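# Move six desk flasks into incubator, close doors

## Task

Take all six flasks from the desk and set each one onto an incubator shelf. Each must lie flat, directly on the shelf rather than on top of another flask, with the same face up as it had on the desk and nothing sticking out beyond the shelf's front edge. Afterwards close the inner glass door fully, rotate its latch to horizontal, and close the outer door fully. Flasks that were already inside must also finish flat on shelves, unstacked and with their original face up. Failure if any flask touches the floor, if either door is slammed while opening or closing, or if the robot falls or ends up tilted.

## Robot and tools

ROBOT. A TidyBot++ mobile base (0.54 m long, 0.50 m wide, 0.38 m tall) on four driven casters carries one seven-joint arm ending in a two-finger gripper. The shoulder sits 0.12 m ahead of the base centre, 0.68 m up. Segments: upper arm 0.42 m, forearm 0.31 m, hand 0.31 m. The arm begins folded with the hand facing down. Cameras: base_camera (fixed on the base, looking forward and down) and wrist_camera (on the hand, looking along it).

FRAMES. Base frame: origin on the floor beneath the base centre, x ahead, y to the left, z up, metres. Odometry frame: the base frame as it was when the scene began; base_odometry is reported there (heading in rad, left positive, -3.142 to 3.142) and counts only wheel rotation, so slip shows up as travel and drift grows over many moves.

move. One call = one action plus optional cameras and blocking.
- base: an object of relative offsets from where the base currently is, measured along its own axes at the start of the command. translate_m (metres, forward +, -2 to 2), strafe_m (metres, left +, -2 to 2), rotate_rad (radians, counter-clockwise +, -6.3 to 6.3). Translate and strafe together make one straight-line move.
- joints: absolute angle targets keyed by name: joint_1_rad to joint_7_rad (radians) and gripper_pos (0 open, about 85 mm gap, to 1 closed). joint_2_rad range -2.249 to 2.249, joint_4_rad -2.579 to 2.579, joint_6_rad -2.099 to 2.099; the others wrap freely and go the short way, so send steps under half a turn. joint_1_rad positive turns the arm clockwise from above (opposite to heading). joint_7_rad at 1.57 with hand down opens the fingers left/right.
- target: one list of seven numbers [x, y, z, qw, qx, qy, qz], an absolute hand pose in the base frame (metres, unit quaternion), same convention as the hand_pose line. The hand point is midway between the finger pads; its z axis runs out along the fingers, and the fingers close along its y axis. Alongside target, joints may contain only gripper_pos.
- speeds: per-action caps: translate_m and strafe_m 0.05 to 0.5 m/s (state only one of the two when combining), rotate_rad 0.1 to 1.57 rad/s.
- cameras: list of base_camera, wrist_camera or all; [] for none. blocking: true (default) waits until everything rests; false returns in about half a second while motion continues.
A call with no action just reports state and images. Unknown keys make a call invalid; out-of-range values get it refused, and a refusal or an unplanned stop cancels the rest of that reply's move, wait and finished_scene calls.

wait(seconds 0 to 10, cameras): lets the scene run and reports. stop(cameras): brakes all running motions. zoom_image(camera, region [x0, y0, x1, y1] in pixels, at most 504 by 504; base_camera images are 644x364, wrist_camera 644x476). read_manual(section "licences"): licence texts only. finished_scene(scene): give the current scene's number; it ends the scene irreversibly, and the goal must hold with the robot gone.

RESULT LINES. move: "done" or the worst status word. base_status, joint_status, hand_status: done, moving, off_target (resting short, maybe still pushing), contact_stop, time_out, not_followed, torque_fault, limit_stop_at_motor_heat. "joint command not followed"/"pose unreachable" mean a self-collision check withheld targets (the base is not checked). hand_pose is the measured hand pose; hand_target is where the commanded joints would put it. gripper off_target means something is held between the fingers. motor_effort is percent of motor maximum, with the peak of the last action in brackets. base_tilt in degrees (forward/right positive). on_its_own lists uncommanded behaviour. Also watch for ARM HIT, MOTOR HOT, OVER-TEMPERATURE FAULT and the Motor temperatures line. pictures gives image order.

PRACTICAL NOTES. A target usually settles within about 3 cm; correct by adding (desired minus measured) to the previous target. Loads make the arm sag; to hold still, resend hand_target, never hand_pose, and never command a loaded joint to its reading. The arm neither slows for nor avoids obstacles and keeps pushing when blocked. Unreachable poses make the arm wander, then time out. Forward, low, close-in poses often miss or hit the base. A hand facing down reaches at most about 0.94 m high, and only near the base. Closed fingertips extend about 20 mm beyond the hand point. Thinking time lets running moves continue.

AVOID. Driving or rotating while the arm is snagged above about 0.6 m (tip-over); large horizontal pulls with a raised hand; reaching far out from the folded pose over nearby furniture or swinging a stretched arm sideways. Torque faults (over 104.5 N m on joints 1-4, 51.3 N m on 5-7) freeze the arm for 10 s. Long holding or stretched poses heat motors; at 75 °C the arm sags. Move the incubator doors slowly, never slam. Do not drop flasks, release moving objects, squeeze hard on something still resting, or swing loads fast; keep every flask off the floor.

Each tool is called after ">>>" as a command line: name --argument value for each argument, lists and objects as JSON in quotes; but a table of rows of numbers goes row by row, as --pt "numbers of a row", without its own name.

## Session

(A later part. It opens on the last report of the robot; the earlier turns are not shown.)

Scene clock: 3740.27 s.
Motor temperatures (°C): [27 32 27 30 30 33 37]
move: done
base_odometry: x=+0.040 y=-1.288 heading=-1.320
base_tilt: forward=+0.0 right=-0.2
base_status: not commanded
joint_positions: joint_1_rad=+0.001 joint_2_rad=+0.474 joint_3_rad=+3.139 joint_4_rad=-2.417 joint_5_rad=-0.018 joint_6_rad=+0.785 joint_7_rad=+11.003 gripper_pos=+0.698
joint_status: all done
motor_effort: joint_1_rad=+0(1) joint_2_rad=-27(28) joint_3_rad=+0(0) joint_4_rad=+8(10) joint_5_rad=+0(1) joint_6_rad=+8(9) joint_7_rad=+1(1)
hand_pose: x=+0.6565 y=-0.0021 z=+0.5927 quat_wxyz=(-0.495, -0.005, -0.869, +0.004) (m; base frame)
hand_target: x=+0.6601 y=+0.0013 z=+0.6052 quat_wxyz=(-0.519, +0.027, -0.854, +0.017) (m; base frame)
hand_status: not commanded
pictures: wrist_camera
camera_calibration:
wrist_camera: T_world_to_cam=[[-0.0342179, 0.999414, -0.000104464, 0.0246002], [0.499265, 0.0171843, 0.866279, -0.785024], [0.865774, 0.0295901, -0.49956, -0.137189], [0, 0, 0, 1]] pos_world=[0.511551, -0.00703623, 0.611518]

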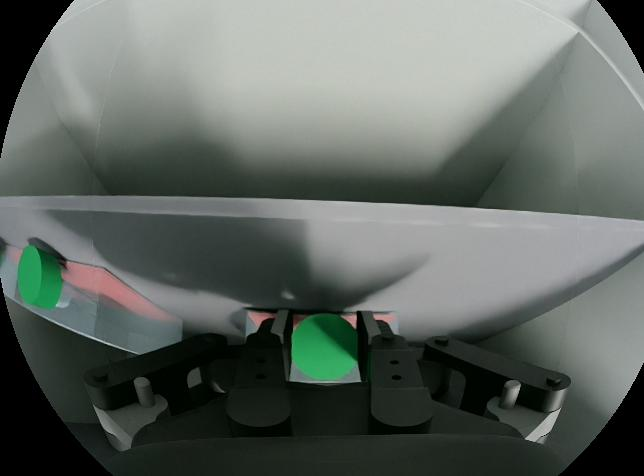

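>>> move --joints '{"joint_2_rad": 0.495, "joint_4_rad": -2.44, "joint_6_rad": 0.885}' --cameras '[]'

>>> move --joints '{"joint_2_rad": 0.508, "joint_4_rad": -2.446, "joint_6_rad": 0.905}' --cameras '["wrist_camera"]'

Scene clock: 3749.03 s.
Motor temperatures (°C): [27 32 27 30 30 33 37]
move: done
base_odometry: x=+0.040 y=-1.288 heading=-1.320
base_tilt: forward=+0.1 right=-0.2
base_status: not commanded
joint_positions: joint_1_rad=+0.001 joint_2_rad=+0.486 joint_3_rad=+3.139 joint_4_rad=-2.421 joint_5_rad=-0.018 joint_6_rad=+0.808 joint_7_rad=+11.003 gripper_pos=+0.698
joint_status: all done
motor_effort: joint_1_rad=+0(1) joint_2_rad=-27(28) joint_3_rad=-1(1) joint_4_rad=+8(9) joint_5_rad=+0(1) joint_6_rad=+8(9) joint_7_rad=-1(1)
hand_pose: x=+0.6573 y=-0.0022 z=+0.5912 quat_wxyz=(-0.498, -0.005, -0.867, +0.004) (m; base frame)
hand_target: x=+0.6596 y=+0.0013 z=+0.6009 quat_wxyz=(-0.519, +0.027, -0.854, +0.017) (m; base frame)
hand_status: not commanded
pictures: none
No camera images: "cameras" was empty.

Scene clock: 3749.60 s.
Motor temperatures (°C): [27 32 27 30 30 33 37]
move: done
base_odometry: x=+0.040 y=-1.288 heading=-1.320
base_tilt: forward=+0.0 right=-0.2
base_status: not commanded
joint_positions: joint_1_rad=+0.001 joint_2_rad=+0.495 joint_3_rad=+3.139 joint_4_rad=-2.426 joint_5_rad=-0.018 joint_6_rad=+0.831 joint_7_rad=+11.003 gripper_pos=+0.698
joint_status: all done
motor_effort: joint_1_rad=+0(1) joint_2_rad=-26(28) joint_3_rad=+0(0) joint_4_rad=+8(8) joint_5_rad=+0(1) joint_6_rad=+8(9) joint_7_rad=+0(1)
hand_pose: x=+0.6579 y=-0.0023 z=+0.5908 quat_wxyz=(-0.502, -0.005, -0.865, +0.004) (m; base frame)
hand_target: x=+0.6587 y=+0.0013 z=+0.5973 quat_wxyz=(-0.519, +0.027, -0.854, +0.017) (m; base frame)
hand_status: not commanded
pictures: wrist_camera
camera_calibration:
wrist_camera: T_world_to_cam=[[-0.033984, 0.999421, -0.00148746, 0.0254589], [0.484857, 0.0177883, 0.874413, -0.779534], [0.873933, 0.0289948, -0.485181, -0.153157], [0, 0, 0, 1]] pos_world=[0.512676, -0.00713677, 0.607364]

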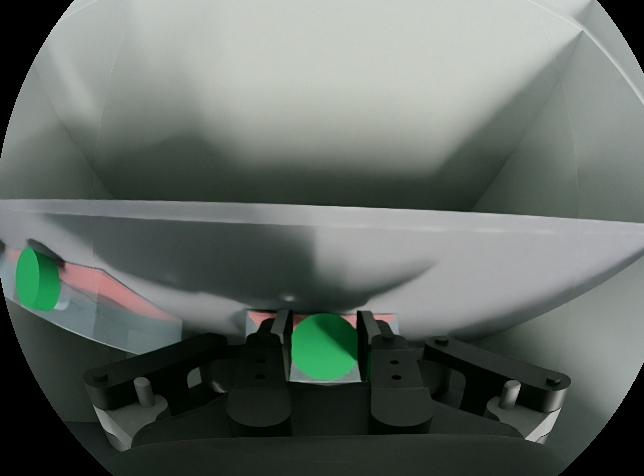

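>>> move --joints '{"joint_2_rad": 0.525, "joint_4_rad": -2.446, "joint_6_rad": 0.905}' --cameras '["wrist_camera"]'

Scene clock: 3762.03 s.
Motor temperatures (°C): [27 32 27 30 30 33 37]
move: done
base_odometry: x=+0.040 y=-1.288 heading=-1.320
base_tilt: forward=+0.0 right=-0.2
base_status: not commanded
joint_positions: joint_1_rad=+0.001 joint_2_rad=+0.500 joint_3_rad=+3.139 joint_4_rad=-2.426 joint_5_rad=-0.018 joint_6_rad=+0.840 joint_7_rad=+11.003 gripper_pos=+0.698
joint_status: all done
motor_effort: joint_1_rad=+0(1) joint_2_rad=-24(27) joint_3_rad=+0(0) joint_4_rad=+7(9) joint_5_rad=-1(1) joint_6_rad=+6(8) joint_7_rad=+0(1)
hand_pose: x=+0.6587 y=-0.0023 z=+0.5904 quat_wxyz=(-0.503, -0.005, -0.864, +0.004) (m; base frame)
hand_target: x=+0.6572 y=+0.0013 z=+0.5882 quat_wxyz=(-0.512, +0.027, -0.858, +0.016) (m; base frame)
hand_status: not commanded
pictures: wrist_camera
camera_calibration:
wrist_camera: T_world_to_cam=[[-0.0339418, 0.999422, -0.00173615, 0.0256139], [0.481955, 0.0178896, 0.876013, -0.77852], [0.875538, 0.0288967, -0.482284, -0.156932], [0, 0, 0, 1]] pos_world=[0.513481, -0.00713686, 0.606353]

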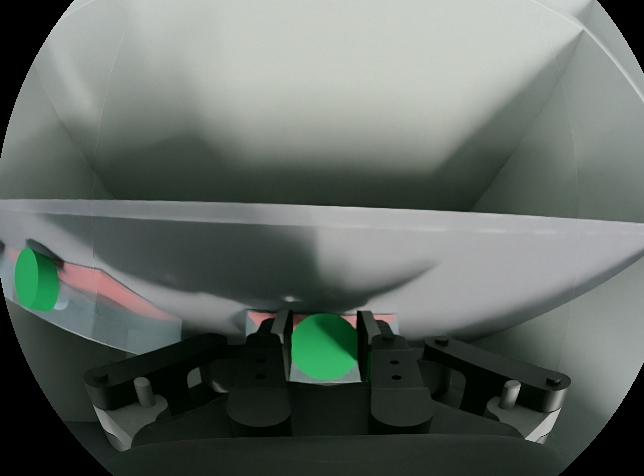

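>>> move --joints '{"joint_2_rad": 0.505, "joint_4_rad": -2.436, "joint_6_rad": 0.895}' --cameras '[]'

>>> move --joints '{"gripper_pos": 0.5}' --cameras '["wrist_camera"]'

Scene clock: 3768.40 s.
Motor temperatures (°C): [27 32 27 30 30 33 37]
move: done
base_odometry: x=+0.040 y=-1.288 heading=-1.320
base_tilt: forward=+0.0 right=-0.2
base_status: not commanded
joint_positions: joint_1_rad=+0.001 joint_2_rad=+0.500 joint_3_rad=+3.139 joint_4_rad=-2.426 joint_5_rad=-0.018 joint_6_rad=+0.840 joint_7_rad=+11.003 gripper_pos=+0.698
joint_status: all done
motor_effort: joint_1_rad=+0(0) joint_2_rad=-25(27) joint_3_rad=+0(0) joint_4_rad=+7(8) joint_5_rad=+0(1) joint_6_rad=+7(8) joint_7_rad=+0(1)
hand_pose: x=+0.6588 y=-0.0023 z=+0.5904 quat_wxyz=(-0.503, -0.005, -0.864, +0.004) (m; base frame)
hand_target: x=+0.6620 y=+0.0013 z=+0.5996 quat_wxyz=(-0.521, +0.027, -0.853, +0.017) (m; base frame)
hand_status: not commanded
pictures: none
No camera images: "cameras" was empty.

Scene clock: 3769.10 s.
Motor temperatures (°C): [27 32 27 30 30 33 37]
move: done
base_odometry: x=+0.040 y=-1.288 heading=-1.320
base_tilt: forward=+0.1 right=-0.2
base_status: not commanded
joint_positions: joint_1_rad=+0.001 joint_2_rad=+0.500 joint_3_rad=+3.139 joint_4_rad=-2.426 joint_5_rad=-0.018 joint_6_rad=+0.840 joint_7_rad=+11.004 gripper_pos=+0.500
joint_status: all done
motor_effort: joint_1_rad=+0(1) joint_2_rad=-27(28) joint_3_rad=+0(0) joint_4_rad=+8(8) joint_5_rad=+0(1) joint_6_rad=+8(8) joint_7_rad=-1(1)
hand_pose: x=+0.6587 y=-0.0023 z=+0.5903 quat_wxyz=(-0.503, -0.005, -0.864, +0.004) (m; base frame)
hand_target: x=+0.6620 y=+0.0013 z=+0.5996 quat_wxyz=(-0.521, +0.027, -0.853, +0.017) (m; base frame)
hand_status: not commanded
pictures: wrist_camera
camera_calibration:
wrist_camera: T_world_to_cam=[[-0.0341866, 0.999413, -0.00217161, 0.0261052], [0.482015, 0.0183915, 0.87597, -0.778522], [0.875496, 0.0288997, -0.482361, -0.156861], [0, 0, 0, 1]] pos_world=[0.513483, -0.00723845, 0.606355]

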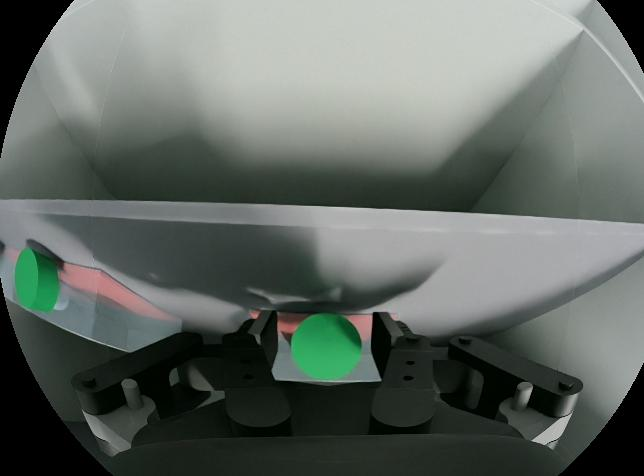

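>>> move --base '{"translate_m": -0.07}' --speeds '{"translate_m": 0.08}' --cameras '["wrist_camera"]'

>>> move --base '{"translate_m": -0.42}' --speeds '{"translate_m": 0.4}' --joints '{"gripper_pos": 0.3}' --cameras '["wrist_camera"]'

>>> move --base '{"translate_m": -1.12, "strafe_m": 1.045, "rotate_rad": 1.599}' --speeds '{"translate_m": 0.45, "rotate_rad": 0.8}' --joints '{"joint_1_rad": 0.0, "joint_2_rad": 0.13, "joint_4_rad": -0.82, "joint_6_rad": -2.099, "joint_7_rad": 1.8}' --cameras '["wrist_camera"]'

Scene clock: 3809.33 s.
Motor temperatures (°C): [27 32 27 30 30 33 37]
move: done
base_odometry: x=+0.022 y=-1.220 heading=-1.320
base_tilt: forward=+0.0 right=-0.2
base_status: done
joint_positions: joint_1_rad=+0.001 joint_2_rad=+0.501 joint_3_rad=+3.139 joint_4_rad=-2.426 joint_5_rad=-0.018 joint_6_rad=+0.840 joint_7_rad=+11.004 gripper_pos=+0.500
joint_status: not commanded
motor_effort: joint_1_rad=-1(1) joint_2_rad=-27(28) joint_3_rad=-1(1) joint_4_rad=+7(9) joint_5_rad=+0(1) joint_6_rad=+8(8) joint_7_rad=+0(1)
hand_pose: x=+0.6585 y=-0.0023 z=+0.5898 quat_wxyz=(-0.503, -0.005, -0.864, +0.004) (m; base frame)
hand_target: x=+0.6620 y=+0.0013 z=+0.5996 quat_wxyz=(-0.521, +0.027, -0.853, +0.017) (m; base frame)
hand_status: not commanded
pictures: wrist_camera
camera_calibration:
wrist_camera: T_world_to_cam=[[-0.0341902, 0.999413, -0.00213177, 0.0260717], [0.483036, 0.018392, 0.875407, -0.778213], [0.874933, 0.0289006, -0.483381, -0.15588], [0, 0, 0, 1]] pos_world=[0.513181, -0.00723845, 0.605959]

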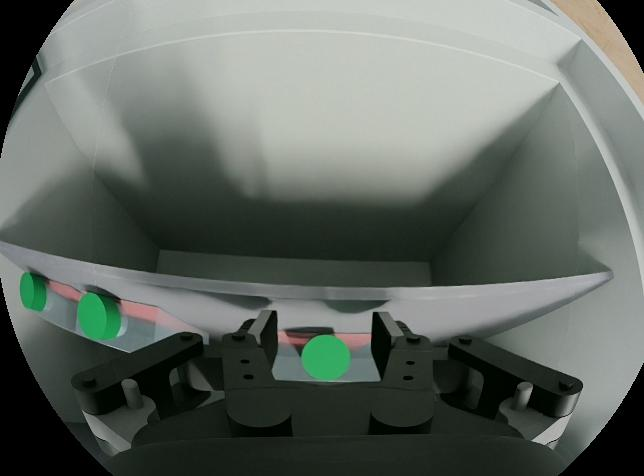

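Scene clock: 3811.60 s.
Motor temperatures (°C): [27 32 27 30 30 33 37]
move: done
base_odometry: x=-0.082 y=-0.813 heading=-1.320
base_tilt: forward=+0.0 right=-0.2
base_status: done
joint_positions: joint_1_rad=+0.001 joint_2_rad=+0.503 joint_3_rad=+3.139 joint_4_rad=-2.427 joint_5_rad=-0.018 joint_6_rad=+0.840 joint_7_rad=+11.004 gripper_pos=+0.300
joint_status: all done
motor_effort: joint_1_rad=+0(1) joint_2_rad=-26(29) joint_3_rad=+0(1) joint_4_rad=+8(9) joint_5_rad=-1(1) joint_6_rad=+8(9) joint_7_rad=-1(1)
hand_pose: x=+0.6582 y=-0.0023 z=+0.5888 quat_wxyz=(-0.502, -0.005, -0.865, +0.004) (m; base frame)
hand_target: x=+0.6620 y=+0.0013 z=+0.5996 quat_wxyz=(-0.521, +0.027, -0.853, +0.017) (m; base frame)
hand_status: not commanded
pictures: wrist_camera
camera_calibration:
wrist_camera: T_world_to_cam=[[-0.0341925, 0.999413, -0.00206601, 0.0260245], [0.484719, 0.0183912, 0.874477, -0.77772], [0.874001, 0.0288991, -0.485063, -0.15459], [0, 0, 0, 1]] pos_world=[0.512977, -0.00723844, 0.605166]

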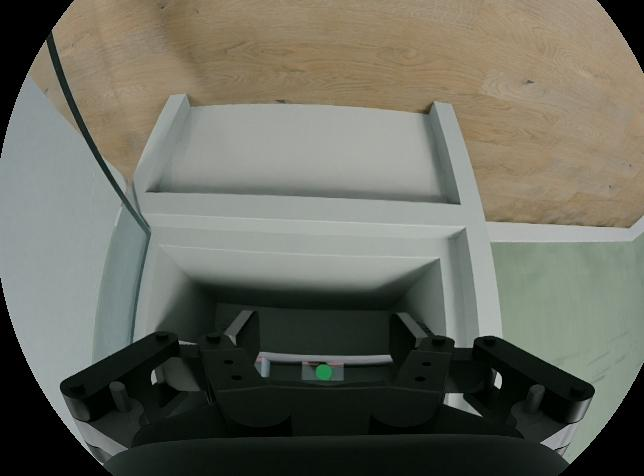

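Scene clock: 3816.20 s.
Motor temperatures (°C): [27 32 27 30 30 33 37]
move: done
base_odometry: x=+0.653 y=+0.531 heading=+0.279
base_tilt: forward=+0.0 right=-0.2
base_status: done
joint_positions: joint_1_rad=-0.003 joint_2_rad=+0.140 joint_3_rad=+3.140 joint_4_rad=-0.839 joint_5_rad=-0.018 joint_6_rad=-2.017 joint_7_rad=+8.140 gripper_pos=+0.300
joint_status: all done
motor_effort: joint_1_rad=+0(5) joint_2_rad=-21(34) joint_3_rad=+0(3) joint_4_rad=+14(19) joint_5_rad=+0(1) joint_6_rad=+2(8) joint_7_rad=+0(2)
hand_pose: x=+0.4838 y=+0.0078 z=+0.9658 quat_wxyz=(-0.002, -0.986, -0.149, -0.073) (m; base frame)
hand_target: x=+0.4580 y=+0.0013 z=+0.9719 quat_wxyz=(-0.005, -0.992, -0.114, -0.046) (m; base frame)
hand_status: not commanded
pictures: wrist_camera
camera_calibration:
wrist_camera: T_world_to_cam=[[0.308265, -0.94871, 0.0701526, -0.209523], [-0.940108, -0.315087, -0.130062, 0.639027], [0.145495, -0.0258576, -0.989021, 1.02008], [0, 0, 0, 1]] pos_world=[0.516927, 0.0289492, 1.10669]

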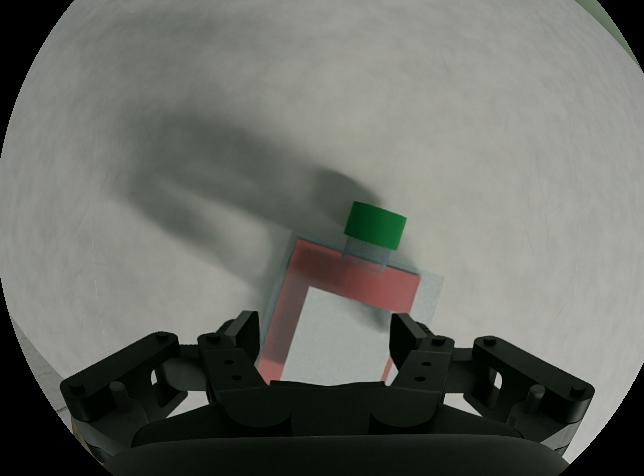

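>>> move --base '{"translate_m": 0.031, "strafe_m": -0.01}' --speeds '{"translate_m": 0.1}' --joints '{"joint_7_rad": 1.517}' --cameras '["wrist_camera"]'

>>> move --joints '{"joint_2_rad": 0.21, "joint_4_rad": -0.83}' --cameras '["wrist_camera"]'

Scene clock: 3839.43 s.
Motor temperatures (°C): [27 32 27 30 30 33 37]
move: done
base_odometry: x=+0.686 y=+0.530 heading=+0.279
base_tilt: forward=+0.0 right=-0.2
base_status: done
joint_positions: joint_1_rad=-0.003 joint_2_rad=+0.140 joint_3_rad=+3.140 joint_4_rad=-0.839 joint_5_rad=-0.018 joint_6_rad=-2.020 joint_7_rad=+7.845 gripper_pos=+0.300
joint_status: all done
motor_effort: joint_1_rad=+0(1) joint_2_rad=-21(24) joint_3_rad=+0(1) joint_4_rad=+14(15) joint_5_rad=-1(1) joint_6_rad=+2(2) joint_7_rad=+0(2)
hand_pose: x=+0.4826 y=+0.0078 z=+0.9660 quat_wxyz=(+0.008, -0.997, -0.002, -0.071) (m; base frame)
hand_target: x=+0.4580 y=+0.0013 z=+0.9719 quat_wxyz=(+0.001, -0.999, +0.027, -0.046) (m; base frame)
hand_status: not commanded
pictures: wrist_camera
camera_calibration:
wrist_camera: T_world_to_cam=[[0.0219586, -0.999385, 0.0273527, -0.0292714], [-0.991209, -0.025333, -0.129854, 0.660077], [0.130467, -0.0242609, -0.991156, 1.02969], [0, 0, 0, 1]] pos_world=[0.520577, 0.0124494, 1.10709]

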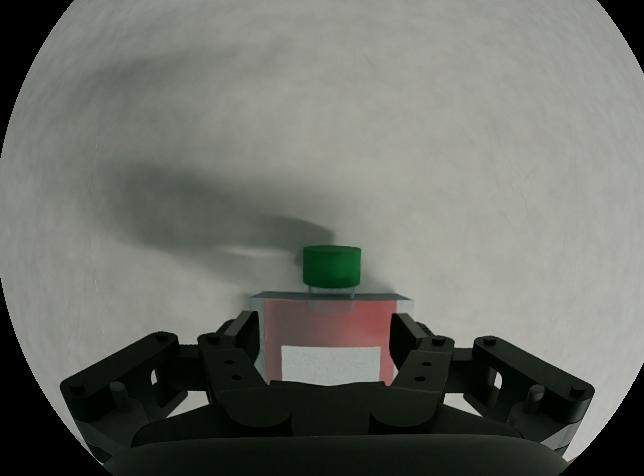

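Scene clock: 3840.27 s.
Motor temperatures (°C): [27 32 27 30 30 33 37]
move: done
base_odometry: x=+0.686 y=+0.530 heading=+0.279
base_tilt: forward=+0.0 right=-0.1
base_status: not commanded
joint_positions: joint_1_rad=-0.003 joint_2_rad=+0.171 joint_3_rad=+3.140 joint_4_rad=-0.828 joint_5_rad=-0.018 joint_6_rad=-2.023 joint_7_rad=+7.845 gripper_pos=+0.300
joint_status: all done
motor_effort: joint_1_rad=+0(1) joint_2_rad=-16(20) joint_3_rad=+0(1) joint_4_rad=+10(14) joint_5_rad=-1(2) joint_6_rad=+2(3) joint_7_rad=-1(1)
hand_pose: x=+0.4923 y=+0.0078 z=+0.9573 quat_wxyz=(+0.008, -0.998, -0.002, -0.060) (m; base frame)
hand_target: x=+0.4786 y=+0.0013 z=+0.9412 quat_wxyz=(+0.000, -1.000, +0.027, -0.001) (m; base frame)
hand_status: not commanded
pictures: wrist_camera
camera_calibration:
wrist_camera: T_world_to_cam=[[0.0224754, -0.999382, 0.0270141, -0.0293005], [-0.994, -0.0252311, -0.106427, 0.647557], [0.107042, -0.0244601, -0.993954, 1.03407], [0, 0, 0, 1]] pos_world=[0.533641, 0.0123496, 1.09753]

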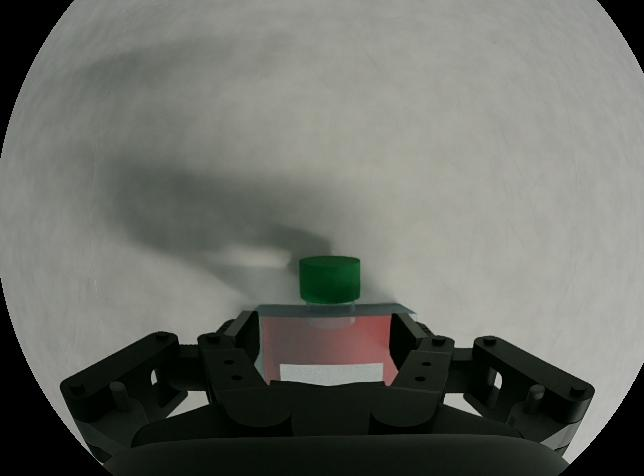

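>>> move --joints '{"joint_2_rad": 0.125, "joint_4_rad": -0.82}' --cameras '[]'

>>> move --base '{"translate_m": 0.026, "strafe_m": -0.003}' --speeds '{"translate_m": 0.1}' --cameras '[]'

>>> move --joints '{"joint_2_rad": 0.21, "joint_4_rad": -0.83}' --cameras '["wrist_camera"]'

Scene clock: 3859.87 s.
Motor temperatures (°C): [27 32 27 30 30 33 37]
move: done
base_odometry: x=+0.686 y=+0.530 heading=+0.279
base_tilt: forward=+0.0 right=-0.2
base_status: not commanded
joint_positions: joint_1_rad=-0.003 joint_2_rad=+0.142 joint_3_rad=+3.140 joint_4_rad=-0.828 joint_5_rad=-0.018 joint_6_rad=-2.023 joint_7_rad=+7.845 gripper_pos=+0.300
joint_status: all done
motor_effort: joint_1_rad=+0(1) joint_2_rad=-21(23) joint_3_rad=+0(0) joint_4_rad=+14(15) joint_5_rad=-1(1) joint_6_rad=+2(2) joint_7_rad=+0(1)
hand_pose: x=+0.4841 y=+0.0077 z=+0.9681 quat_wxyz=(+0.008, -0.997, -0.002, -0.074) (m; base frame)
hand_target: x=+0.4566 y=+0.0013 z=+0.9736 quat_wxyz=(+0.001, -0.998, +0.027, -0.049) (m; base frame)
hand_status: not commanded
pictures: none
No camera images: "cameras" was empty.

Scene clock: 3860.73 s.
Motor temperatures (°C): [27 32 27 30 30 33 37]
move: done
base_odometry: x=+0.712 y=+0.535 heading=+0.279
base_tilt: forward=+0.0 right=-0.2
base_status: done
joint_positions: joint_1_rad=-0.003 joint_2_rad=+0.137 joint_3_rad=+3.140 joint_4_rad=-0.828 joint_5_rad=-0.018 joint_6_rad=-2.023 joint_7_rad=+7.845 gripper_pos=+0.300
joint_status: not commanded
motor_effort: joint_1_rad=+0(1) joint_2_rad=-20(25) joint_3_rad=+0(1) joint_4_rad=+14(15) joint_5_rad=+0(1) joint_6_rad=+2(2) joint_7_rad=+0(1)
hand_pose: x=+0.4824 y=+0.0077 z=+0.9700 quat_wxyz=(+0.008, -0.997, -0.002, -0.077) (m; base frame)
hand_target: x=+0.4566 y=+0.0013 z=+0.9736 quat_wxyz=(+0.001, -0.998, +0.027, -0.049) (m; base frame)
hand_status: not commanded
pictures: none
No camera images: "cameras" was empty.

Scene clock: 3861.73 s.
Motor temperatures (°C): [27 32 27 30 30 33 37]
move: done
base_odometry: x=+0.712 y=+0.535 heading=+0.279
base_tilt: forward=+0.0 right=-0.2
base_status: not commanded
joint_positions: joint_1_rad=-0.003 joint_2_rad=+0.211 joint_3_rad=+3.140 joint_4_rad=-0.828 joint_5_rad=-0.018 joint_6_rad=-2.023 joint_7_rad=+7.845 gripper_pos=+0.300
joint_status: all done
motor_effort: joint_1_rad=-1(1) joint_2_rad=-23(26) joint_3_rad=+0(0) joint_4_rad=+14(16) joint_5_rad=+0(1) joint_6_rad=+1(2) joint_7_rad=+0(1)
hand_pose: x=+0.5027 y=+0.0078 z=+0.9424 quat_wxyz=(+0.008, -0.999, -0.002, -0.040) (m; base frame)
hand_target: x=+0.4786 y=+0.0013 z=+0.9412 quat_wxyz=(+0.000, -1.000, +0.027, -0.001) (m; base frame)
hand_status: not commanded
pictures: wrist_camera
camera_calibration:
wrist_camera: T_world_to_cam=[[0.0235303, -0.99938, 0.0261919, -0.0287996], [-0.997468, -0.025228, -0.0664944, 0.620434], [0.067114, -0.0245609, -0.997443, 1.04146], [0, 0, 0, 1]] pos_world=[0.549644, 0.0124498, 1.08081]

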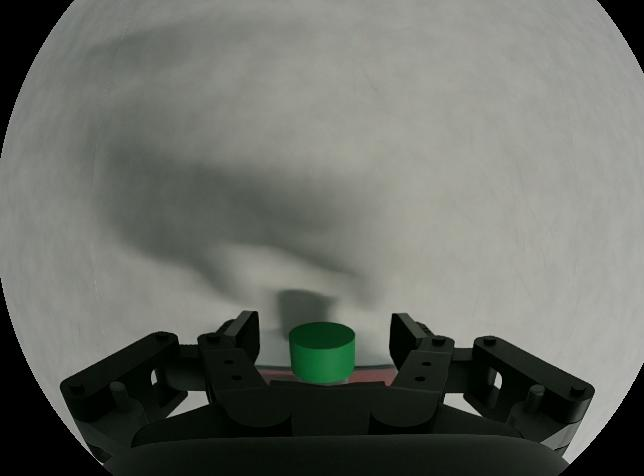

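>>> move --joints '{"joint_2_rad": 0.24, "joint_4_rad": -0.83}' --cameras '[]'

>>> move --base '{"translate_m": -0.021}' --speeds '{"translate_m": 0.08}' --cameras '[]'

>>> move --joints '{"joint_2_rad": 0.262, "joint_4_rad": -0.83}' --cameras '["wrist_camera"]'

Scene clock: 3871.17 s.
Motor temperatures (°C): [27 32 27 30 30 33 37]
move: done
base_odometry: x=+0.712 y=+0.535 heading=+0.279
base_tilt: forward=+0.0 right=-0.2
base_status: not commanded
joint_positions: joint_1_rad=-0.003 joint_2_rad=+0.233 joint_3_rad=+3.140 joint_4_rad=-0.828 joint_5_rad=-0.018 joint_6_rad=-2.023 joint_7_rad=+7.845 gripper_pos=+0.300
joint_status: all done
motor_effort: joint_1_rad=+0(1) joint_2_rad=-24(25) joint_3_rad=+0(0) joint_4_rad=+14(15) joint_5_rad=-1(1) joint_6_rad=+1(1) joint_7_rad=+1(1)
hand_pose: x=+0.5084 y=+0.0078 z=+0.9338 quat_wxyz=(+0.008, -1.000, -0.001, -0.029) (m; base frame)
hand_target: x=+0.4863 y=+0.0013 z=+0.9303 quat_wxyz=(+0.000, -1.000, +0.027, +0.014) (m; base frame)
hand_status: not commanded
pictures: none
No camera images: "cameras" was empty.

Scene clock: 3871.97 s.
Motor temperatures (°C): [27 32 27 30 30 33 37]
move: done
base_odometry: x=+0.691 y=+0.529 heading=+0.279
base_tilt: forward=+0.1 right=-0.2
base_status: done
joint_positions: joint_1_rad=-0.003 joint_2_rad=+0.237 joint_3_rad=+3.140 joint_4_rad=-0.828 joint_5_rad=-0.018 joint_6_rad=-2.025 joint_7_rad=+7.845 gripper_pos=+0.300
joint_status: not commanded
motor_effort: joint_1_rad=-1(2) joint_2_rad=-24(27) joint_3_rad=+0(1) joint_4_rad=+14(15) joint_5_rad=+0(1) joint_6_rad=+1(1) joint_7_rad=+0(1)
hand_pose: x=+0.5089 y=+0.0078 z=+0.9322 quat_wxyz=(+0.008, -1.000, -0.001, -0.026) (m; base frame)
hand_target: x=+0.4863 y=+0.0013 z=+0.9303 quat_wxyz=(+0.000, -1.000, +0.027, +0.014) (m; base frame)
hand_status: not commanded
pictures: none
No camera images: "cameras" was empty.

Scene clock: 3872.67 s.
Motor temperatures (°C): [27 32 27 30 30 33 37]
move: done
base_odometry: x=+0.691 y=+0.529 heading=+0.279
base_tilt: forward=+0.0 right=-0.2
base_status: not commanded
joint_positions: joint_1_rad=-0.003 joint_2_rad=+0.254 joint_3_rad=+3.140 joint_4_rad=-0.828 joint_5_rad=-0.018 joint_6_rad=-2.025 joint_7_rad=+7.845 gripper_pos=+0.300
joint_status: all done
motor_effort: joint_1_rad=+0(1) joint_2_rad=-25(26) joint_3_rad=+0(1) joint_4_rad=+14(15) joint_5_rad=-1(1) joint_6_rad=+1(1) joint_7_rad=-1(1)
hand_pose: x=+0.5131 y=+0.0078 z=+0.9256 quat_wxyz=(+0.008, -1.000, -0.001, -0.017) (m; base frame)
hand_target: x=+0.4916 y=+0.0013 z=+0.9221 quat_wxyz=(-0.001, -0.999, +0.027, +0.025) (m; base frame)
hand_status: not commanded
pictures: wrist_camera
camera_calibration:
wrist_camera: T_world_to_cam=[[0.0247701, -0.999375, 0.0252198, -0.0283589], [-0.999438, -0.025326, -0.0219686, 0.589377], [0.0225936, -0.0246614, -0.999441, 1.0488], [0, 0, 0, 1]] pos_world=[0.566052, 0.0124504, 1.06188]

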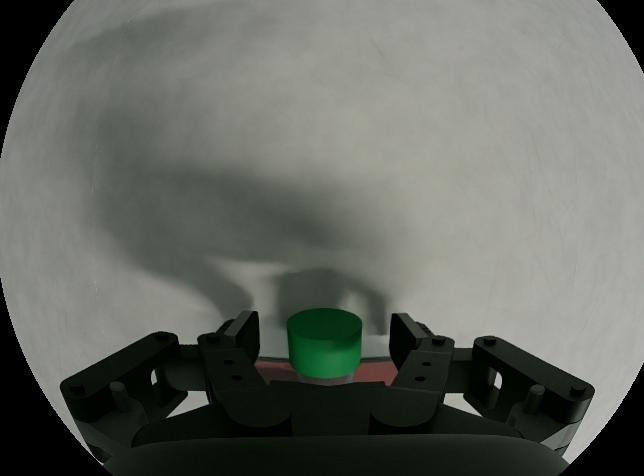

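>>> move --joints '{"gripper_pos": 0.8}' --cameras '[]'

>>> move --joints '{"joint_2_rad": 0.2, "joint_4_rad": -0.83}' --cameras '["wrist_camera"]'

Scene clock: 3890.93 s.
Motor temperatures (°C): [27 32 27 30 30 33 37]
move: off_target
base_odometry: x=+0.691 y=+0.529 heading=+0.279
base_tilt: forward=+0.0 right=-0.2
base_status: not commanded
joint_positions: joint_1_rad=-0.003 joint_2_rad=+0.253 joint_3_rad=+3.140 joint_4_rad=-0.828 joint_5_rad=-0.018 joint_6_rad=-2.025 joint_7_rad=+7.845 gripper_pos=+0.683
joint_status: gripper_pos off_target (ended at +0.683, target +0.800)
motor_effort: joint_1_rad=+0(1) joint_2_rad=-23(25) joint_3_rad=+0(0) joint_4_rad=+13(15) joint_5_rad=-1(1) joint_6_rad=+1(1) joint_7_rad=+0(1)
hand_pose: x=+0.5130 y=+0.0078 z=+0.9261 quat_wxyz=(+0.008, -1.000, -0.001, -0.018) (m; base frame)
hand_target: x=+0.4916 y=+0.0013 z=+0.9221 quat_wxyz=(-0.001, -0.999, +0.027, +0.025) (m; base frame)
hand_status: not commanded
pictures: none
No camera images: "cameras" was empty.

Scene clock: 3891.87 s.
Motor temperatures (°C): [27 32 27 30 30 33 37]
move: done
base_odometry: x=+0.691 y=+0.529 heading=+0.279
base_tilt: forward=+0.0 right=-0.2
base_status: not commanded
joint_positions: joint_1_rad=-0.003 joint_2_rad=+0.218 joint_3_rad=+3.140 joint_4_rad=-0.828 joint_5_rad=-0.018 joint_6_rad=-2.025 joint_7_rad=+7.845 gripper_pos=+0.683
joint_status: all done
motor_effort: joint_1_rad=-1(1) joint_2_rad=-24(28) joint_3_rad=+0(0) joint_4_rad=+14(15) joint_5_rad=-1(1) joint_6_rad=+1(1) joint_7_rad=+0(1)
hand_pose: x=+0.5041 y=+0.0078 z=+0.9398 quat_wxyz=(+0.008, -0.999, -0.002, -0.036) (m; base frame)
hand_target: x=+0.4760 y=+0.0013 z=+0.9447 quat_wxyz=(+0.000, -1.000, +0.027, -0.006) (m; base frame)
hand_status: not commanded
pictures: wrist_camera
camera_calibration:
wrist_camera: T_world_to_cam=[[0.0238388, -0.999377, 0.0260083, -0.0287522], [-0.997967, -0.0253272, -0.0584853, 0.614297], [0.0591076, -0.0245612, -0.997949, 1.04335], [0, 0, 0, 1]] pos_world=[0.552063, 0.0124501, 1.07789]

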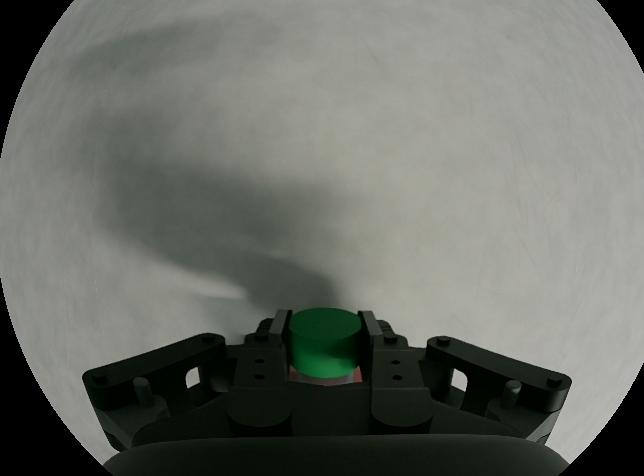

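>>> move --joints '{"joint_2_rad": 0.1, "joint_4_rad": -0.91}' --cameras '[]'

>>> move --joints '{"joint_2_rad": 0.09, "joint_4_rad": -0.93, "joint_7_rad": 3.117}' --cameras '["wrist_camera"]'

>>> move --joints '{"joint_7_rad": -1.5224}' --cameras '["wrist_camera"]'

Scene clock: 3902.73 s.
Motor temperatures (°C): [27 32 27 30 30 33 37]
move: done
base_odometry: x=+0.691 y=+0.529 heading=+0.279
base_tilt: forward=+0.1 right=-0.1
base_status: not commanded
joint_positions: joint_1_rad=-0.003 joint_2_rad=+0.109 joint_3_rad=+3.140 joint_4_rad=-0.893 joint_5_rad=-0.018 joint_6_rad=-2.025 joint_7_rad=+7.845 gripper_pos=+0.683
joint_status: all done
motor_effort: joint_1_rad=-1(1) joint_2_rad=-19(26) joint_3_rad=+0(1) joint_4_rad=+14(16) joint_5_rad=-1(1) joint_6_rad=+1(2) joint_7_rad=+0(1)
hand_pose: x=+0.4653 y=+0.0077 z=+0.9601 quat_wxyz=(+0.008, -0.998, -0.002, -0.057) (m; base frame)
hand_target: x=+0.4374 y=+0.0013 z=+0.9565 quat_wxyz=(+0.000, -1.000, +0.027, -0.016) (m; base frame)
hand_status: not commanded
pictures: none
No camera images: "cameras" was empty.

Scene clock: 3904.90 s.
Motor temperatures (°C): [27 32 27 30 30 33 37]
move: done
base_odometry: x=+0.691 y=+0.529 heading=+0.279
base_tilt: forward=+0.0 right=-0.2
base_status: not commanded
joint_positions: joint_1_rad=-0.003 joint_2_rad=+0.109 joint_3_rad=+3.140 joint_4_rad=-0.910 joint_5_rad=-0.018 joint_6_rad=-2.025 joint_7_rad=+9.345 gripper_pos=+0.683
joint_status: all done
motor_effort: joint_1_rad=+0(1) joint_2_rad=-20(21) joint_3_rad=+0(0) joint_4_rad=+15(15) joint_5_rad=+0(1) joint_6_rad=+1(2) joint_7_rad=-1(1)
hand_pose: x=+0.4629 y=+0.0077 z=+0.9550 quat_wxyz=(-0.027, -0.730, -0.682, -0.041) (m; base frame)
hand_target: x=+0.4317 y=+0.0013 z=+0.9542 quat_wxyz=(-0.008, -0.716, -0.698, -0.008) (m; base frame)
hand_status: not commanded
pictures: wrist_camera
camera_calibration:
wrist_camera: T_world_to_cam=[[0.989519, -0.0455647, 0.137027, -0.588622], [-0.0448935, -0.99896, -0.00798663, 0.0921306], [0.137248, 0.00175132, -0.990535, 1.01742], [0, 0, 0, 1]] pos_world=[0.446949, 0.0634326, 1.08918]

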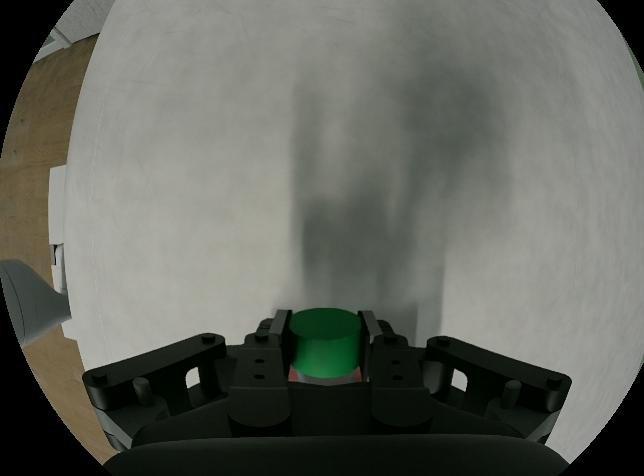

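Scene clock: 3907.10 s.
Motor temperatures (°C): [27 32 27 30 30 33 37]
move: done
base_odometry: x=+0.691 y=+0.529 heading=+0.279
base_tilt: forward=+0.1 right=-0.2
base_status: not commanded
joint_positions: joint_1_rad=-0.003 joint_2_rad=+0.109 joint_3_rad=+3.140 joint_4_rad=-0.910 joint_5_rad=-0.018 joint_6_rad=-2.025 joint_7_rad=+10.988 gripper_pos=+0.683
joint_status: all done
motor_effort: joint_1_rad=+0(1) joint_2_rad=-20(20) joint_3_rad=+0(0) joint_4_rad=+14(15) joint_5_rad=-1(1) joint_6_rad=+1(1) joint_7_rad=+0(2)
hand_pose: x=+0.4628 y=+0.0077 z=+0.9548 quat_wxyz=(-0.048, +0.003, -0.999, -0.008) (m; base frame)
hand_target: x=+0.4317 y=+0.0013 z=+0.9542 quat_wxyz=(-0.011, +0.024, -1.000, +0.000) (m; base frame)
hand_status: not commanded
pictures: wrist_camera
camera_calibration:
wrist_camera: T_world_to_cam=[[-0.0329329, 0.997949, 0.0548973, -0.0448851], [0.993556, 0.0267289, 0.110145, -0.509168], [0.108451, 0.0581709, -0.992398, 1.03199], [0, 0, 0, 1]] pos_world=[0.392487, -0.00162945, 1.08269]

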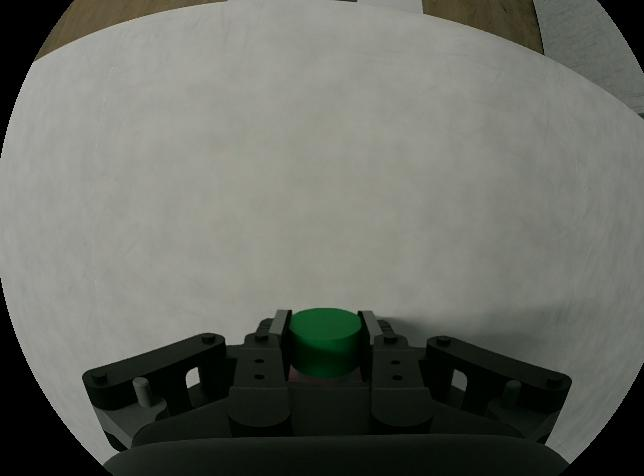

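>>> move --joints '{"joint_2_rad": 0.09, "joint_4_rad": -1.02}' --cameras '[]'

>>> move --joints '{"joint_2_rad": 0.09, "joint_4_rad": -1.045}' --cameras '["wrist_camera"]'

Scene clock: 3920.60 s.
Motor temperatures (°C): [27 32 27 30 30 33 37]
move: done
base_odometry: x=+0.691 y=+0.529 heading=+0.279
base_tilt: forward=+0.1 right=-0.2
base_status: not commanded
joint_positions: joint_1_rad=-0.003 joint_2_rad=+0.108 joint_3_rad=+3.140 joint_4_rad=-1.005 joint_5_rad=-0.018 joint_6_rad=-2.025 joint_7_rad=+10.988 gripper_pos=+0.683
joint_status: all done
motor_effort: joint_1_rad=+0(1) joint_2_rad=-20(21) joint_3_rad=+0(0) joint_4_rad=+15(16) joint_5_rad=+0(1) joint_6_rad=+0(1) joint_7_rad=+0(1)
hand_pose: x=+0.4474 y=+0.0076 z=+0.9276 quat_wxyz=(-0.001, +0.002, -1.000, -0.008) (m; base frame)
hand_target: x=+0.4174 y=+0.0013 z=+0.9301 quat_wxyz=(+0.034, +0.024, -0.999, -0.001) (m; base frame)
hand_status: not commanded
pictures: none
No camera images: "cameras" was empty.

Scene clock: 3921.60 s.
Motor temperatures (°C): [27 32 27 30 30 33 37]
move: done
base_odometry: x=+0.691 y=+0.529 heading=+0.279
base_tilt: forward=+0.1 right=-0.2
base_status: not commanded
joint_positions: joint_1_rad=-0.003 joint_2_rad=+0.099 joint_3_rad=+3.140 joint_4_rad=-1.023 joint_5_rad=-0.018 joint_6_rad=-2.026 joint_7_rad=+10.989 gripper_pos=+0.683
joint_status: all done
motor_effort: joint_1_rad=+0(1) joint_2_rad=-17(20) joint_3_rad=+0(0) joint_4_rad=+12(15) joint_5_rad=-1(1) joint_6_rad=-1(2) joint_7_rad=-1(1)
hand_pose: x=+0.4419 y=+0.0076 z=+0.9257 quat_wxyz=(+0.003, +0.002, -1.000, -0.008) (m; base frame)
hand_target: x=+0.4131 y=+0.0013 z=+0.9236 quat_wxyz=(+0.046, +0.024, -0.999, -0.001) (m; base frame)
hand_status: not commanded
pictures: wrist_camera
camera_calibration:
wrist_camera: T_world_to_cam=[[-0.0276207, 0.997958, 0.0575925, -0.0487947], [0.999601, 0.0272338, 0.00749178, -0.392736], [0.00590802, 0.0577764, -0.998312, 1.05616], [0, 0, 0, 1]] pos_world=[0.384992, -0.00163016, 1.06013]

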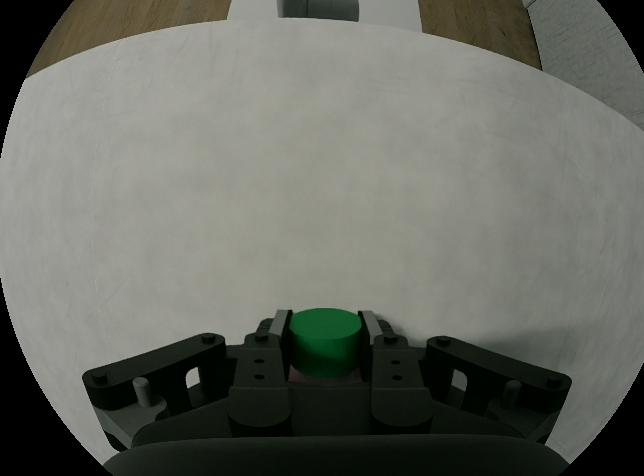

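>>> move --joints '{"gripper_pos": 0.35}' --cameras '[]'

>>> move --base '{"translate_m": -0.15}' --speeds '{"translate_m": 0.2}' --cameras '["wrist_camera"]'

>>> move --joints '{"joint_2_rad": -0.16, "joint_4_rad": -1.02}' --cameras '[]'

>>> move --joints '{"joint_2_rad": -0.155, "joint_4_rad": -1.3, "joint_6_rad": -0.777}' --cameras '[]'

>>> move --base '{"translate_m": -0.16}' --speeds '{"translate_m": 0.2}' --joints '{"joint_2_rad": -0.06, "joint_4_rad": -1.3, "joint_6_rad": -0.86, "gripper_pos": 0.3}' --cameras '["wrist_camera"]'

Scene clock: 3934.63 s.
Motor temperatures (°C): [27 32 27 30 30 33 37]
move: done
base_odometry: x=+0.691 y=+0.529 heading=+0.279
base_tilt: forward=+0.0 right=-0.2
base_status: not commanded
joint_positions: joint_1_rad=-0.003 joint_2_rad=+0.098 joint_3_rad=+3.140 joint_4_rad=-1.027 joint_5_rad=-0.018 joint_6_rad=-2.026 joint_7_rad=+10.989 gripper_pos=+0.350
joint_status: all done
motor_effort: joint_1_rad=+0(1) joint_2_rad=-19(20) joint_3_rad=+0(0) joint_4_rad=+15(15) joint_5_rad=-1(1) joint_6_rad=+0(1) joint_7_rad=+1(1)
hand_pose: x=+0.4409 y=+0.0076 z=+0.9247 quat_wxyz=(+0.005, +0.002, -1.000, -0.008) (m; base frame)
hand_target: x=+0.4131 y=+0.0013 z=+0.9236 quat_wxyz=(+0.046, +0.024, -0.999, -0.001) (m; base frame)
hand_status: not commanded
pictures: none
No camera images: "cameras" was empty.

Scene clock: 3936.17 s.
Motor temperatures (°C): [27 32 27 30 30 33 37]
move: done
base_odometry: x=+0.547 y=+0.487 heading=+0.279
base_tilt: forward=+0.0 right=-0.2
base_status: done
joint_positions: joint_1_rad=-0.003 joint_2_rad=+0.093 joint_3_rad=+3.140 joint_4_rad=-1.027 joint_5_rad=-0.018 joint_6_rad=-2.026 joint_7_rad=+10.989 gripper_pos=+0.350
joint_status: not commanded
motor_effort: joint_1_rad=+0(1) joint_2_rad=-18(22) joint_3_rad=+0(1) joint_4_rad=+14(15) joint_5_rad=+0(1) joint_6_rad=+0(1) joint_7_rad=+0(2)
hand_pose: x=+0.4397 y=+0.0076 z=+0.9262 quat_wxyz=(+0.003, +0.002, -1.000, -0.008) (m; base frame)
hand_target: x=+0.4131 y=+0.0013 z=+0.9236 quat_wxyz=(+0.046, +0.024, -0.999, -0.001) (m; base frame)
hand_status: not commanded
pictures: wrist_camera
camera_calibration:
wrist_camera: T_world_to_cam=[[-0.0276726, 0.997958, 0.0575677, -0.048835], [0.999594, 0.0272338, 0.00839286, -0.391391], [0.00680794, 0.0577766, -0.998306, 1.05622], [0, 0, 0, 1]] pos_world=[0.38269, -0.00163016, 1.06052]

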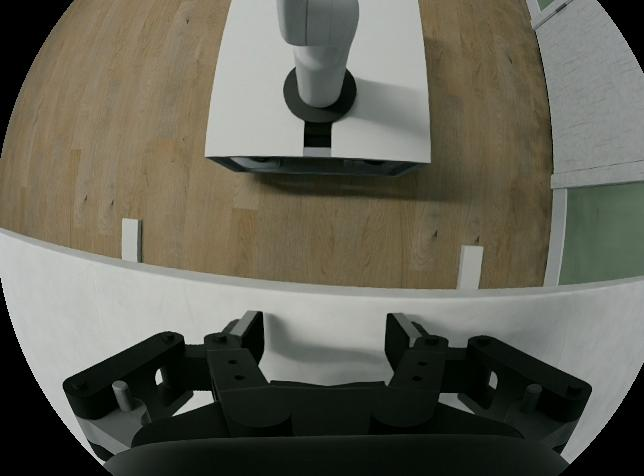

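Scene clock: 3937.47 s.
Motor temperatures (°C): [27 32 27 30 30 33 37]
move: done
base_odometry: x=+0.547 y=+0.487 heading=+0.279
base_tilt: forward=+0.0 right=-0.2
base_status: not commanded
joint_positions: joint_1_rad=-0.003 joint_2_rad=-0.162 joint_3_rad=+3.140 joint_4_rad=-1.027 joint_5_rad=-0.018 joint_6_rad=-2.027 joint_7_rad=+10.989 gripper_pos=+0.350
joint_status: all done
motor_effort: joint_1_rad=+0(1) joint_2_rad=-7(22) joint_3_rad=+0(0) joint_4_rad=+13(15) joint_5_rad=+0(1) joint_6_rad=+3(3) joint_7_rad=+0(1)
hand_pose: x=+0.3673 y=+0.0074 z=+0.9992 quat_wxyz=(-0.124, +0.003, -0.992, -0.008) (m; base frame)
hand_target: x=+0.3467 y=+0.0013 z=+0.9962 quat_wxyz=(-0.091, +0.024, -0.996, +0.002) (m; base frame)
hand_status: not commanded
pictures: none
No camera images: "cameras" was empty.

Scene clock: 3939.53 s.
Motor temperatures (°C): [27 32 27 30 30 33 37]
move: done
base_odometry: x=+0.547 y=+0.487 heading=+0.279
base_tilt: forward=+0.0 right=-0.2
base_status: not commanded
joint_positions: joint_1_rad=-0.003 joint_2_rad=-0.161 joint_3_rad=+3.140 joint_4_rad=-1.280 joint_5_rad=-0.018 joint_6_rad=-0.860 joint_7_rad=+10.989 gripper_pos=+0.350
joint_status: all done
motor_effort: joint_1_rad=+0(1) joint_2_rad=-14(15) joint_3_rad=+0(0) joint_4_rad=+19(20) joint_5_rad=-1(1) joint_6_rad=+8(9) joint_7_rad=+0(1)
hand_pose: x=+0.6198 y=+0.0076 z=+1.1108 quat_wxyz=(-0.549, -0.002, -0.836, -0.012) (m; base frame)
hand_target: x=+0.6326 y=+0.0013 z=+1.1203 quat_wxyz=(-0.573, +0.020, -0.820, +0.014) (m; base frame)
hand_status: not commanded
pictures: none
No camera images: "cameras" was empty.

Scene clock: 3941.10 s.
Motor temperatures (°C): [27 32 27 30 30 33 37]
move: done
base_odometry: x=+0.393 y=+0.443 heading=+0.279
base_tilt: forward=+0.0 right=-0.2
base_status: done
joint_positions: joint_1_rad=-0.003 joint_2_rad=-0.062 joint_3_rad=+3.140 joint_4_rad=-1.286 joint_5_rad=-0.018 joint_6_rad=-0.860 joint_7_rad=+10.989 gripper_pos=+0.300
joint_status: all done
motor_effort: joint_1_rad=+0(1) joint_2_rad=-18(22) joint_3_rad=+0(0) joint_4_rad=+19(21) joint_5_rad=-1(1) joint_6_rad=+8(9) joint_7_rad=+0(1)
hand_pose: x=+0.6598 y=+0.0077 z=+1.0554 quat_wxyz=(-0.504, -0.003, -0.864, -0.012) (m; base frame)
hand_target: x=+0.6598 y=+0.0013 z=+1.0467 quat_wxyz=(-0.497, +0.021, -0.867, +0.012) (m; base frame)
hand_status: not commanded
pictures: wrist_camera
camera_calibration:
wrist_camera: T_world_to_cam=[[-0.0536618, 0.998295, 0.0229529, 0.00349451], [0.479987, 0.00563094, 0.877258, -1.18647], [0.875633, 0.0580924, -0.479471, 0.0629207], [0, 0, 0, 1]] pos_world=[0.51458, -0.000462839, 1.07093]

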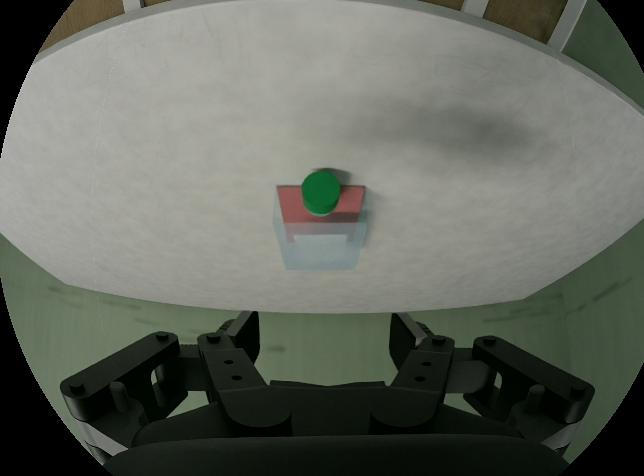

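>>> move --joints '{"joint_2_rad": -0.06, "joint_4_rad": -1.705, "joint_6_rad": -0.38}' --cameras '["wrist_camera"]'

>>> move --base '{"translate_m": 0.067}' --speeds '{"translate_m": 0.1}' --cameras '["wrist_camera"]'

Scene clock: 3953.23 s.
Motor temperatures (°C): [27 32 27 30 30 33 37]
move: done
base_odometry: x=+0.393 y=+0.443 heading=+0.279
base_tilt: forward=+0.0 right=-0.2
base_status: not commanded
joint_positions: joint_1_rad=-0.003 joint_2_rad=-0.061 joint_3_rad=+3.140 joint_4_rad=-1.686 joint_5_rad=-0.018 joint_6_rad=-0.463 joint_7_rad=+10.989 gripper_pos=+0.300
joint_status: all done
motor_effort: joint_1_rad=+0(1) joint_2_rad=-19(21) joint_3_rad=+0(0) joint_4_rad=+21(22) joint_5_rad=+0(1) joint_6_rad=+8(9) joint_7_rad=+0(1)
hand_pose: x=+0.6779 y=+0.0060 z=+0.9315 quat_wxyz=(-0.503, -0.006, -0.864, -0.010) (m; base frame)
hand_target: x=+0.6870 y=+0.0013 z=+0.9419 quat_wxyz=(-0.530, +0.021, -0.848, +0.013) (m; base frame)
hand_status: not commanded
pictures: wrist_camera
camera_calibration:
wrist_camera: T_world_to_cam=[[-0.0464936, 0.998628, 0.024103, 0.00306591], [0.481782, 0.00128032, 0.87629, -1.08675], [0.875057, 0.0523543, -0.481181, -0.0101972], [0, 0, 0, 1]] pos_world=[0.532642, -0.00113645, 0.947327]

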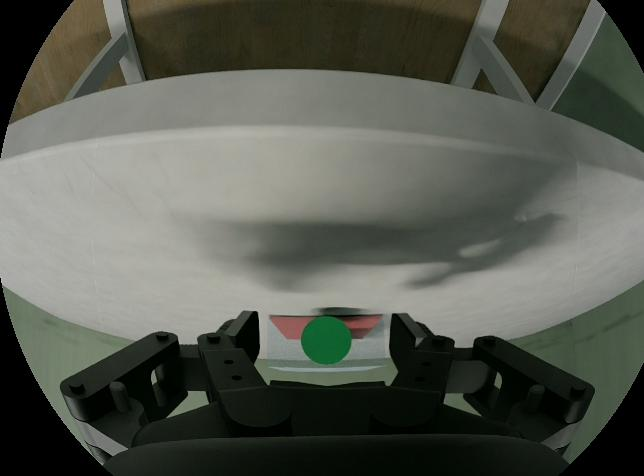

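Scene clock: 3954.50 s.
Motor temperatures (°C): [27 32 27 30 30 33 37]
move: done
base_odometry: x=+0.458 y=+0.462 heading=+0.279
base_tilt: forward=+0.0 right=-0.2
base_status: done
joint_positions: joint_1_rad=-0.003 joint_2_rad=-0.057 joint_3_rad=+3.140 joint_4_rad=-1.686 joint_5_rad=-0.018 joint_6_rad=-0.459 joint_7_rad=+10.989 gripper_pos=+0.300
joint_status: not commanded
motor_effort: joint_1_rad=+0(1) joint_2_rad=-19(22) joint_3_rad=+0(1) joint_4_rad=+21(21) joint_5_rad=+0(1) joint_6_rad=+8(8) joint_7_rad=+0(1)
hand_pose: x=+0.6794 y=+0.0059 z=+0.9300 quat_wxyz=(-0.503, -0.006, -0.864, -0.010) (m; base frame)
hand_target: x=+0.6870 y=+0.0013 z=+0.9419 quat_wxyz=(-0.530, +0.021, -0.848, +0.013) (m; base frame)
hand_status: not commanded
pictures: wrist_camera
camera_calibration:
wrist_camera: T_world_to_cam=[[-0.0464763, 0.998628, 0.0241283, 0.00313615], [0.482251, 0.00127784, 0.876032, -1.08625], [0.874799, 0.0523506, -0.481648, -0.0116018], [0, 0, 0, 1]] pos_world=[0.534141, -0.00113644, 0.945929]

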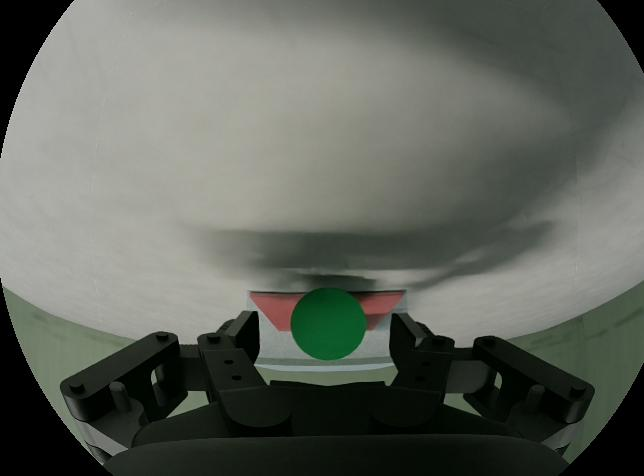

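>>> move --base '{"translate_m": -0.008, "strafe_m": 0.003}' --speeds '{"translate_m": 0.08}' --cameras '[]'

>>> move --joints '{"joint_2_rad": -0.06, "joint_4_rad": -1.719, "joint_6_rad": -0.38}' --cameras '["wrist_camera"]'

Scene clock: 3962.53 s.
Motor temperatures (°C): [27 32 27 30 30 33 37]
move: done
base_odometry: x=+0.449 y=+0.462 heading=+0.279
base_tilt: forward=+0.0 right=-0.2
base_status: done
joint_positions: joint_1_rad=-0.003 joint_2_rad=-0.059 joint_3_rad=+3.140 joint_4_rad=-1.686 joint_5_rad=-0.018 joint_6_rad=-0.458 joint_7_rad=+10.989 gripper_pos=+0.300
joint_status: not commanded
motor_effort: joint_1_rad=+0(1) joint_2_rad=-19(22) joint_3_rad=+0(1) joint_4_rad=+20(21) joint_5_rad=+0(1) joint_6_rad=+8(9) joint_7_rad=+0(1)
hand_pose: x=+0.6790 y=+0.0059 z=+0.9307 quat_wxyz=(-0.504, -0.006, -0.864, -0.010) (m; base frame)
hand_target: x=+0.6870 y=+0.0013 z=+0.9419 quat_wxyz=(-0.530, +0.021, -0.848, +0.013) (m; base frame)
hand_status: not commanded
pictures: none
No camera images: "cameras" was empty.

Scene clock: 3963.13 s.
Motor temperatures (°C): [27 32 27 30 30 33 37]
move: done
base_odometry: x=+0.449 y=+0.462 heading=+0.279
base_tilt: forward=+0.0 right=-0.2
base_status: not commanded
joint_positions: joint_1_rad=-0.003 joint_2_rad=-0.059 joint_3_rad=+3.140 joint_4_rad=-1.700 joint_5_rad=-0.018 joint_6_rad=-0.458 joint_7_rad=+10.989 gripper_pos=+0.300
joint_status: all done
motor_effort: joint_1_rad=+0(1) joint_2_rad=-20(21) joint_3_rad=+0(0) joint_4_rad=+20(22) joint_5_rad=+0(1) joint_6_rad=+8(8) joint_7_rad=+0(1)
hand_pose: x=+0.6766 y=+0.0059 z=+0.9227 quat_wxyz=(-0.498, -0.006, -0.867, -0.010) (m; base frame)
hand_target: x=+0.6847 y=+0.0013 z=+0.9336 quat_wxyz=(-0.524, +0.021, -0.852, +0.013) (m; base frame)
hand_status: not commanded
pictures: wrist_camera
camera_calibration:
wrist_camera: T_world_to_cam=[[-0.0460994, 0.998633, 0.0246279, 0.00248265], [0.492704, 0.001284, 0.870196, -1.08024], [0.868975, 0.0522497, -0.49209, 0.0008422], [0, 0, 0, 1]] pos_world=[0.53162, -0.00113624, 0.940371]

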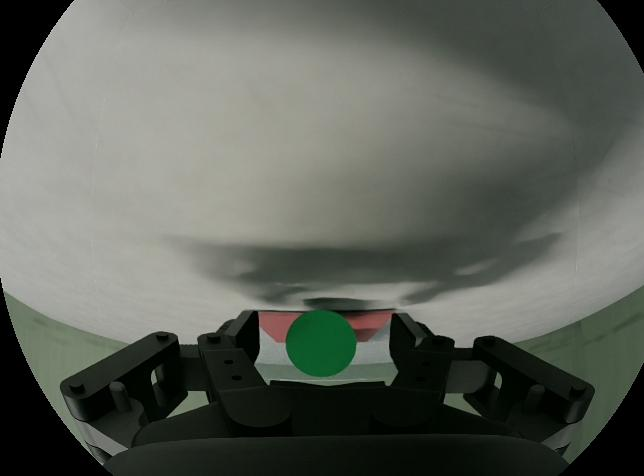

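>>> move --joints '{"gripper_pos": 0.8}' --cameras '[]'

>>> move --joints '{"joint_2_rad": -0.097, "joint_4_rad": -1.515, "joint_6_rad": -0.725}' --cameras '["wrist_camera"]'

Scene clock: 3970.17 s.
Motor temperatures (°C): [27 32 27 30 30 33 37]
move: off_target
base_odometry: x=+0.449 y=+0.462 heading=+0.279
base_tilt: forward=+0.0 right=-0.2
base_status: not commanded
joint_positions: joint_1_rad=-0.003 joint_2_rad=-0.059 joint_3_rad=+3.140 joint_4_rad=-1.700 joint_5_rad=-0.018 joint_6_rad=-0.456 joint_7_rad=+10.989 gripper_pos=+0.698
joint_status: gripper_pos off_target (ended at +0.698, target +0.800)
motor_effort: joint_1_rad=-1(1) joint_2_rad=-20(20) joint_3_rad=+0(0) joint_4_rad=+20(21) joint_5_rad=+0(1) joint_6_rad=+8(8) joint_7_rad=-1(1)
hand_pose: x=+0.6768 y=+0.0059 z=+0.9230 quat_wxyz=(-0.498, -0.006, -0.867, -0.010) (m; base frame)
hand_target: x=+0.6847 y=+0.0013 z=+0.9336 quat_wxyz=(-0.524, +0.021, -0.852, +0.013) (m; base frame)
hand_status: not commanded
pictures: none
No camera images: "cameras" was empty.

Scene clock: 3971.37 s.
Motor temperatures (°C): [27 32 27 30 30 33 37]
move: done
base_odometry: x=+0.449 y=+0.462 heading=+0.279
base_tilt: forward=+0.0 right=-0.1
base_status: not commanded
joint_positions: joint_1_rad=-0.003 joint_2_rad=-0.079 joint_3_rad=+3.140 joint_4_rad=-1.536 joint_5_rad=-0.018 joint_6_rad=-0.646 joint_7_rad=+10.989 gripper_pos=+0.698
joint_status: all done
motor_effort: joint_1_rad=-1(1) joint_2_rad=-19(22) joint_3_rad=+0(0) joint_4_rad=+21(23) joint_5_rad=+0(1) joint_6_rad=+9(10) joint_7_rad=+0(1)
hand_pose: x=+0.6662 y=+0.0068 z=+0.9793 quat_wxyz=(-0.496, -0.005, -0.868, -0.011) (m; base frame)
hand_target: x=+0.6507 y=+0.0013 z=+0.9799 quat_wxyz=(-0.479, +0.021, -0.878, +0.012) (m; base frame)
hand_status: not commanded
pictures: wrist_camera
camera_calibration:
wrist_camera: T_world_to_cam=[[-0.0494847, 0.998472, 0.024593, 0.0020118], [0.495429, 0.00315842, 0.868643, -1.1246], [0.867238, 0.0551686, -0.494828, 0.0415424], [0, 0, 0, 1]] pos_world=[0.521231, -0.000748604, 0.997383]

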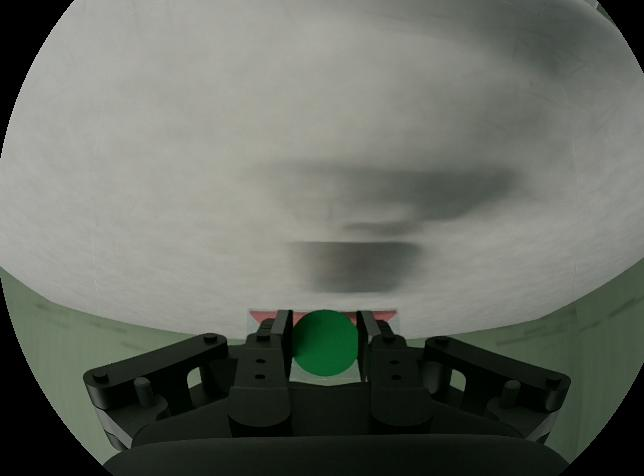

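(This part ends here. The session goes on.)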